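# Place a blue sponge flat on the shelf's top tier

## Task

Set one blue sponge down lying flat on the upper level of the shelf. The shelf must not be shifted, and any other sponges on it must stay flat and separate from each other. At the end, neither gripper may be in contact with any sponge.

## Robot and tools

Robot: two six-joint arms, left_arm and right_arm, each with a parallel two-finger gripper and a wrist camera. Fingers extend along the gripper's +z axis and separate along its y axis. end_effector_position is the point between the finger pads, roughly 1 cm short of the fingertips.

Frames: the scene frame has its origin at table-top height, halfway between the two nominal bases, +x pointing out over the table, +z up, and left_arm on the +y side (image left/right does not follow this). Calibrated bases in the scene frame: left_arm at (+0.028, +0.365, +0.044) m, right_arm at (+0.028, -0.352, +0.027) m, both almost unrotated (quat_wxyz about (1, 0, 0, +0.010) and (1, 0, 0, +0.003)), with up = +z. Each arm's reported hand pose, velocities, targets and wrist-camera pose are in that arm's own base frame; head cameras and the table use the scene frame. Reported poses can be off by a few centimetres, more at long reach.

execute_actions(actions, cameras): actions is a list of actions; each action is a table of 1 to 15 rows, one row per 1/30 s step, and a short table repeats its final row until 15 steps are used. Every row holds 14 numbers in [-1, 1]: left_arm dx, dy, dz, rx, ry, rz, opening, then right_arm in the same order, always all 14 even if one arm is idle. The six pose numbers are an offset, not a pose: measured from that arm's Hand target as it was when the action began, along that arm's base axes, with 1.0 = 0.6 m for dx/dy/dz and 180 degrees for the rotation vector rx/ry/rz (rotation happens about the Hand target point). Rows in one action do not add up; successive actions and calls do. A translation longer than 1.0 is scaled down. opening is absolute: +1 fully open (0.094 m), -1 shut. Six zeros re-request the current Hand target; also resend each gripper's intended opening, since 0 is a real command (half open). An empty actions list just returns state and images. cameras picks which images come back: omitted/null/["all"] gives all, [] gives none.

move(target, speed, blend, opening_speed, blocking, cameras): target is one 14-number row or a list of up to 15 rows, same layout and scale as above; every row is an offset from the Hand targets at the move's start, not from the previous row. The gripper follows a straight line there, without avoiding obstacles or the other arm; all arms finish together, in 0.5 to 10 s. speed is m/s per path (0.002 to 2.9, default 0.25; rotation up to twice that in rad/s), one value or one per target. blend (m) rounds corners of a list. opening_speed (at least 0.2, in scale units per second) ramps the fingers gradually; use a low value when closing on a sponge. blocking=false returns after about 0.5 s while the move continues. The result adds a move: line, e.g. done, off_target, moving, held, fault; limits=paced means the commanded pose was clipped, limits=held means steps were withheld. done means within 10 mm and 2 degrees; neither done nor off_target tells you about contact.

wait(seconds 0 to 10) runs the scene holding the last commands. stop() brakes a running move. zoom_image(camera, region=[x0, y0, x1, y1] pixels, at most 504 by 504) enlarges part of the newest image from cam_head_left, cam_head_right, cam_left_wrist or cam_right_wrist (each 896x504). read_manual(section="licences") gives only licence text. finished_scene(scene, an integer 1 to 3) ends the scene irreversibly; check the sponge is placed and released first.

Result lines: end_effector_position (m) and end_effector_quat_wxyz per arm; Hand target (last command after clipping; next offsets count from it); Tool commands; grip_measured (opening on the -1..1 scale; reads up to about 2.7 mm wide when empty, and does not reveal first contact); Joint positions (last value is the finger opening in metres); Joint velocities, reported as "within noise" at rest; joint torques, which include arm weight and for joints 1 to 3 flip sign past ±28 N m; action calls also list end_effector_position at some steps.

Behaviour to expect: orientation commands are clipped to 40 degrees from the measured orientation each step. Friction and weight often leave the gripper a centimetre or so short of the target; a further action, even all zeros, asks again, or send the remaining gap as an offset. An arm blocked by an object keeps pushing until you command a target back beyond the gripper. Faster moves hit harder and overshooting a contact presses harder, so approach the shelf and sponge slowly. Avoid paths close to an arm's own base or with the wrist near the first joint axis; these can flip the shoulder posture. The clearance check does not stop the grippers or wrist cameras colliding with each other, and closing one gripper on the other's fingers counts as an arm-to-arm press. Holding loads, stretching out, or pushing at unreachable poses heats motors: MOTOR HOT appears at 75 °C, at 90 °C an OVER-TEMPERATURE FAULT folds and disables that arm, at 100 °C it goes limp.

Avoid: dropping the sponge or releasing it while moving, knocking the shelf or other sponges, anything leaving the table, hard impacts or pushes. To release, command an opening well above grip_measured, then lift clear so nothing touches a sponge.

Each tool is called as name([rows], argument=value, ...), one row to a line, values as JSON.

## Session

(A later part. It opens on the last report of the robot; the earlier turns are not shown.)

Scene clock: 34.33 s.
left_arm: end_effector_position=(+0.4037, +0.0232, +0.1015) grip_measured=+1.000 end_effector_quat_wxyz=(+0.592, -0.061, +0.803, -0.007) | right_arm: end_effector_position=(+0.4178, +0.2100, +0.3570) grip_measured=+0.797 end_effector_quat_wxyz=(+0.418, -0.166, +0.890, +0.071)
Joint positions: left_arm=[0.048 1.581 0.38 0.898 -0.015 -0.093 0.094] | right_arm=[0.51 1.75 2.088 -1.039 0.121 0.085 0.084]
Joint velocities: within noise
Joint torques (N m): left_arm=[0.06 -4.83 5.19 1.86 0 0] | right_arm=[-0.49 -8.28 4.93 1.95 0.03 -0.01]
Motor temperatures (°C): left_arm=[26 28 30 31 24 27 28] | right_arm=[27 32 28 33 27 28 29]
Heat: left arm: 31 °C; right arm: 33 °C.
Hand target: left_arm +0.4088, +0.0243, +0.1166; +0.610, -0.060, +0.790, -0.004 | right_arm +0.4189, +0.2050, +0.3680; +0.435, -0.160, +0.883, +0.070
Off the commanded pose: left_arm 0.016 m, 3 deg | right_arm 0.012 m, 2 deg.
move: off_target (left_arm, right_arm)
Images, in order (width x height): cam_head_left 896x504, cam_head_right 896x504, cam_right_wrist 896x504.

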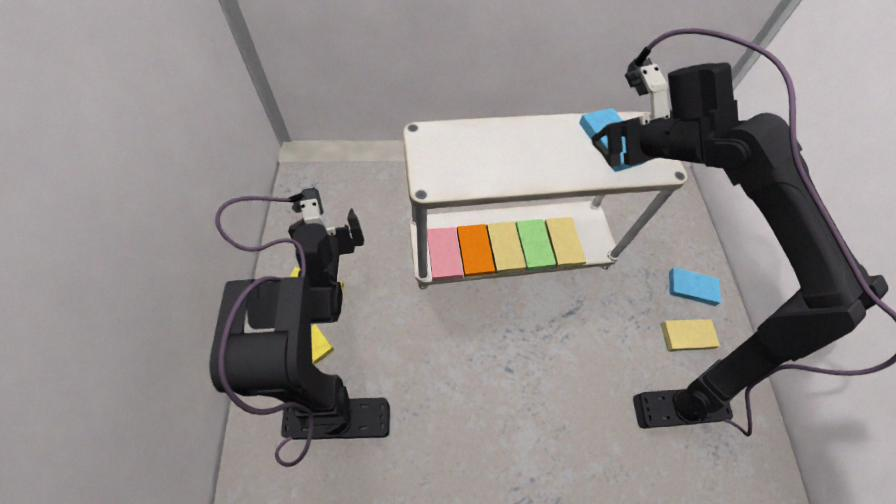

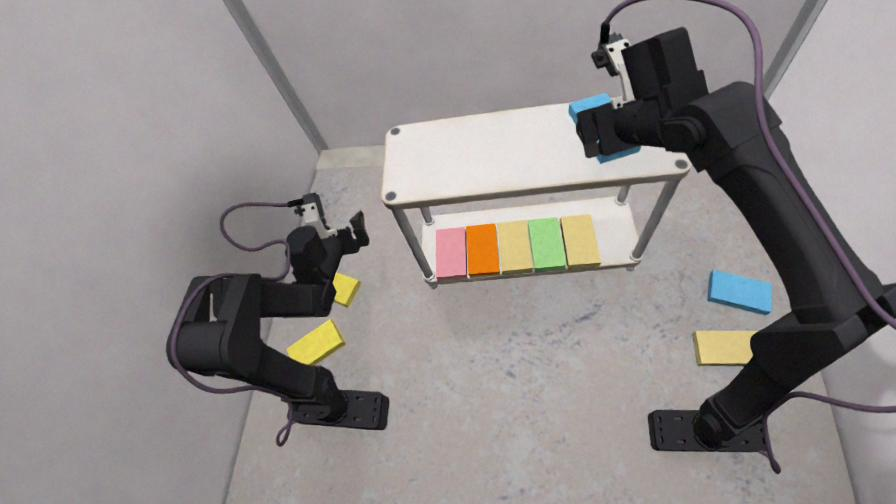

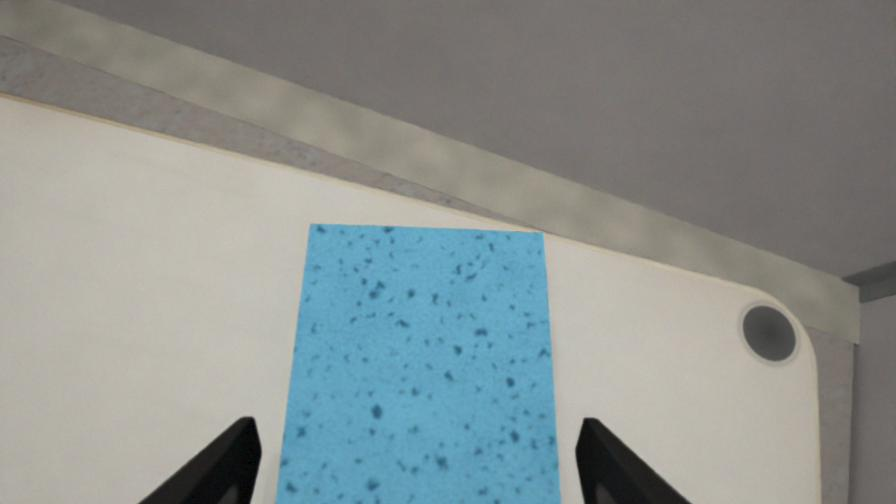

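move([
  [0, 0, 0, 0, 0, 0, 1, -0.12, -0.0433, 0.13, 0, 0, 0, 0.8],
  [0, 0, 0, 0, 0, 0, 1, -0.25, -0.0917, 0.125, 0, 0, 0, 0.8],
], speed=0.14, blend=[0.03, 0])

Scene clock: 36.97 s.
left_arm: end_effector_position=(+0.4037, +0.0232, +0.1015) grip_measured=+1.000 end_effector_quat_wxyz=(+0.592, -0.061, +0.803, -0.007) | right_arm: end_effector_position=(+0.2758, +0.1580, +0.4493) grip_measured=+0.797 end_effector_quat_wxyz=(+0.446, -0.166, +0.876, +0.081)
Joint positions: left_arm=[0.048 1.581 0.38 0.898 -0.015 -0.093 0.094] | right_arm=[0.64 1.458 2.245 -1.434 0.22 0.156 0.084]
Joint velocities: within noise
Joint torques (N m): left_arm=[0.06 -4.82 5.15 1.86 -0.02 -0.01] | right_arm=[0.31 -4.04 2.67 1.4 0.18 0.07]
Motor temperatures (°C): left_arm=[26 28 30 31 24 27 28] | right_arm=[27 32 28 33 27 28 29]
Heat: left arm: 31 °C; right arm: 33 °C.
Hand target: left_arm +0.4088, +0.0243, +0.1166; +0.610, -0.060, +0.790, -0.004 | right_arm +0.2689, +0.1500, +0.4430; +0.435, -0.160, +0.883, +0.070
Off the commanded pose: left_arm 0.016 m, 3 deg | right_arm 0.012 m, 2 deg.
move: off_target (left_arm, right_arm)

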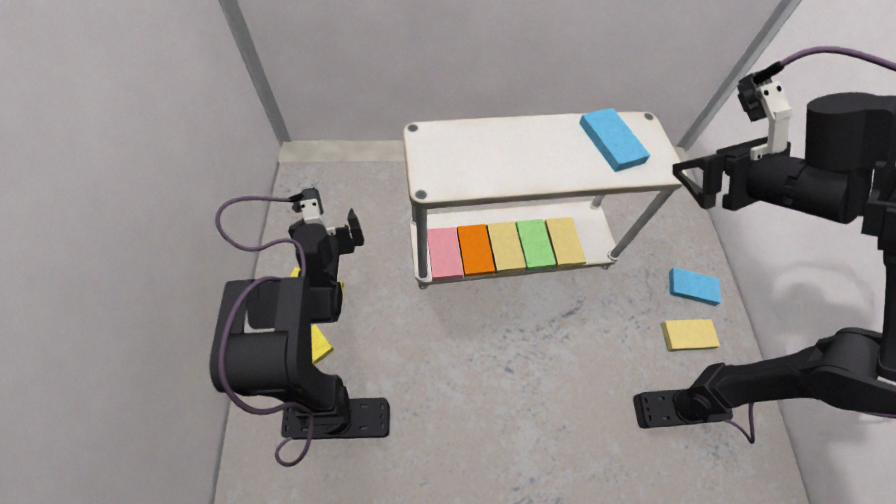

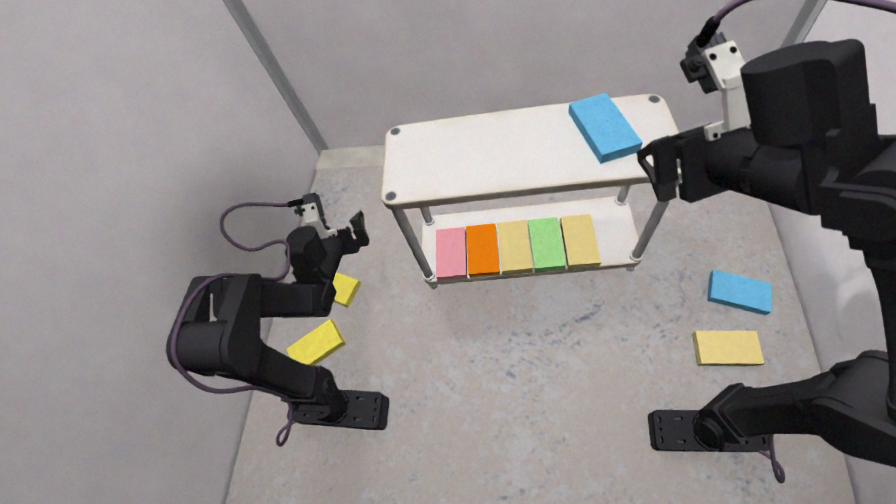

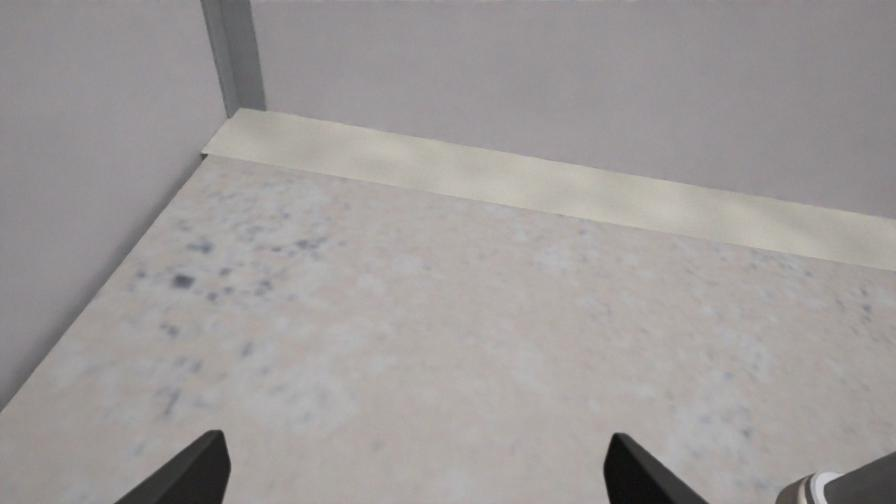

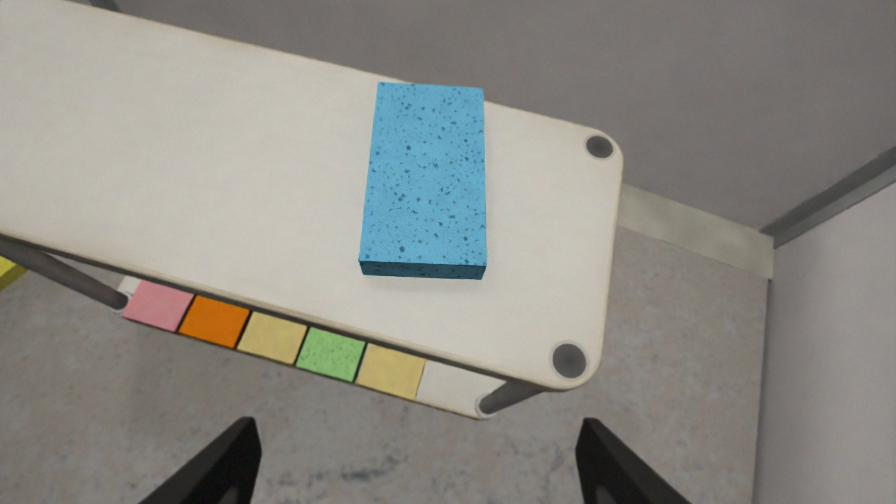

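zoom_image(camera="cam_right_wrist", region=[330, 50, 650, 300])

zoom_image(camera="cam_head_left", region=[560, 90, 700, 210])

zoom_image(camera="cam_head_right", region=[540, 80, 700, 210])

Scaled by 1.575 from the camera's 896x504 image, which has a finer 1280x720 frame.

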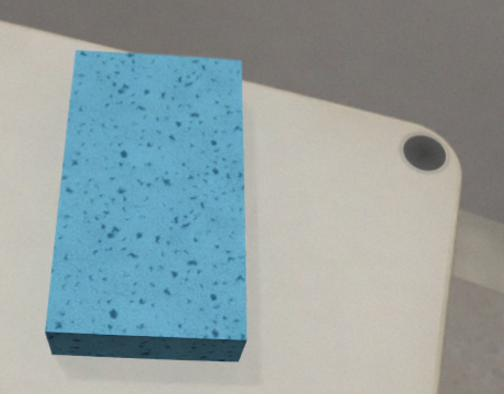

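Scaled by 3.600 from the camera's 896x504 image, which has a finer 1280x720 frame.

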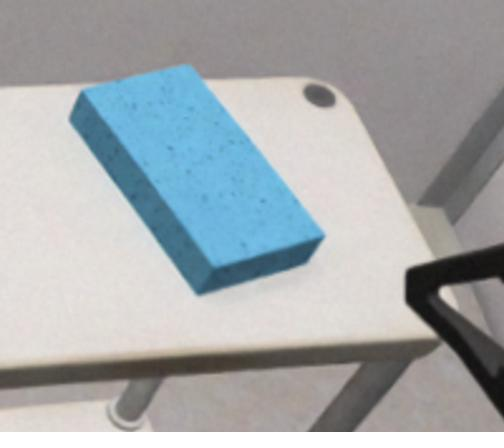

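Scaled by 3.150 from the camera's 896x504 image, which has a finer 1280x720 frame.

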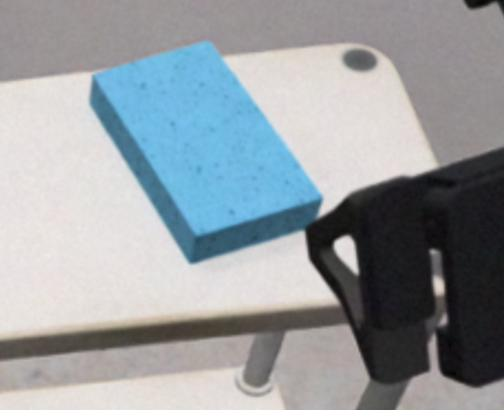

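finished_scene(scene=2)

The scene is finished: the task was done.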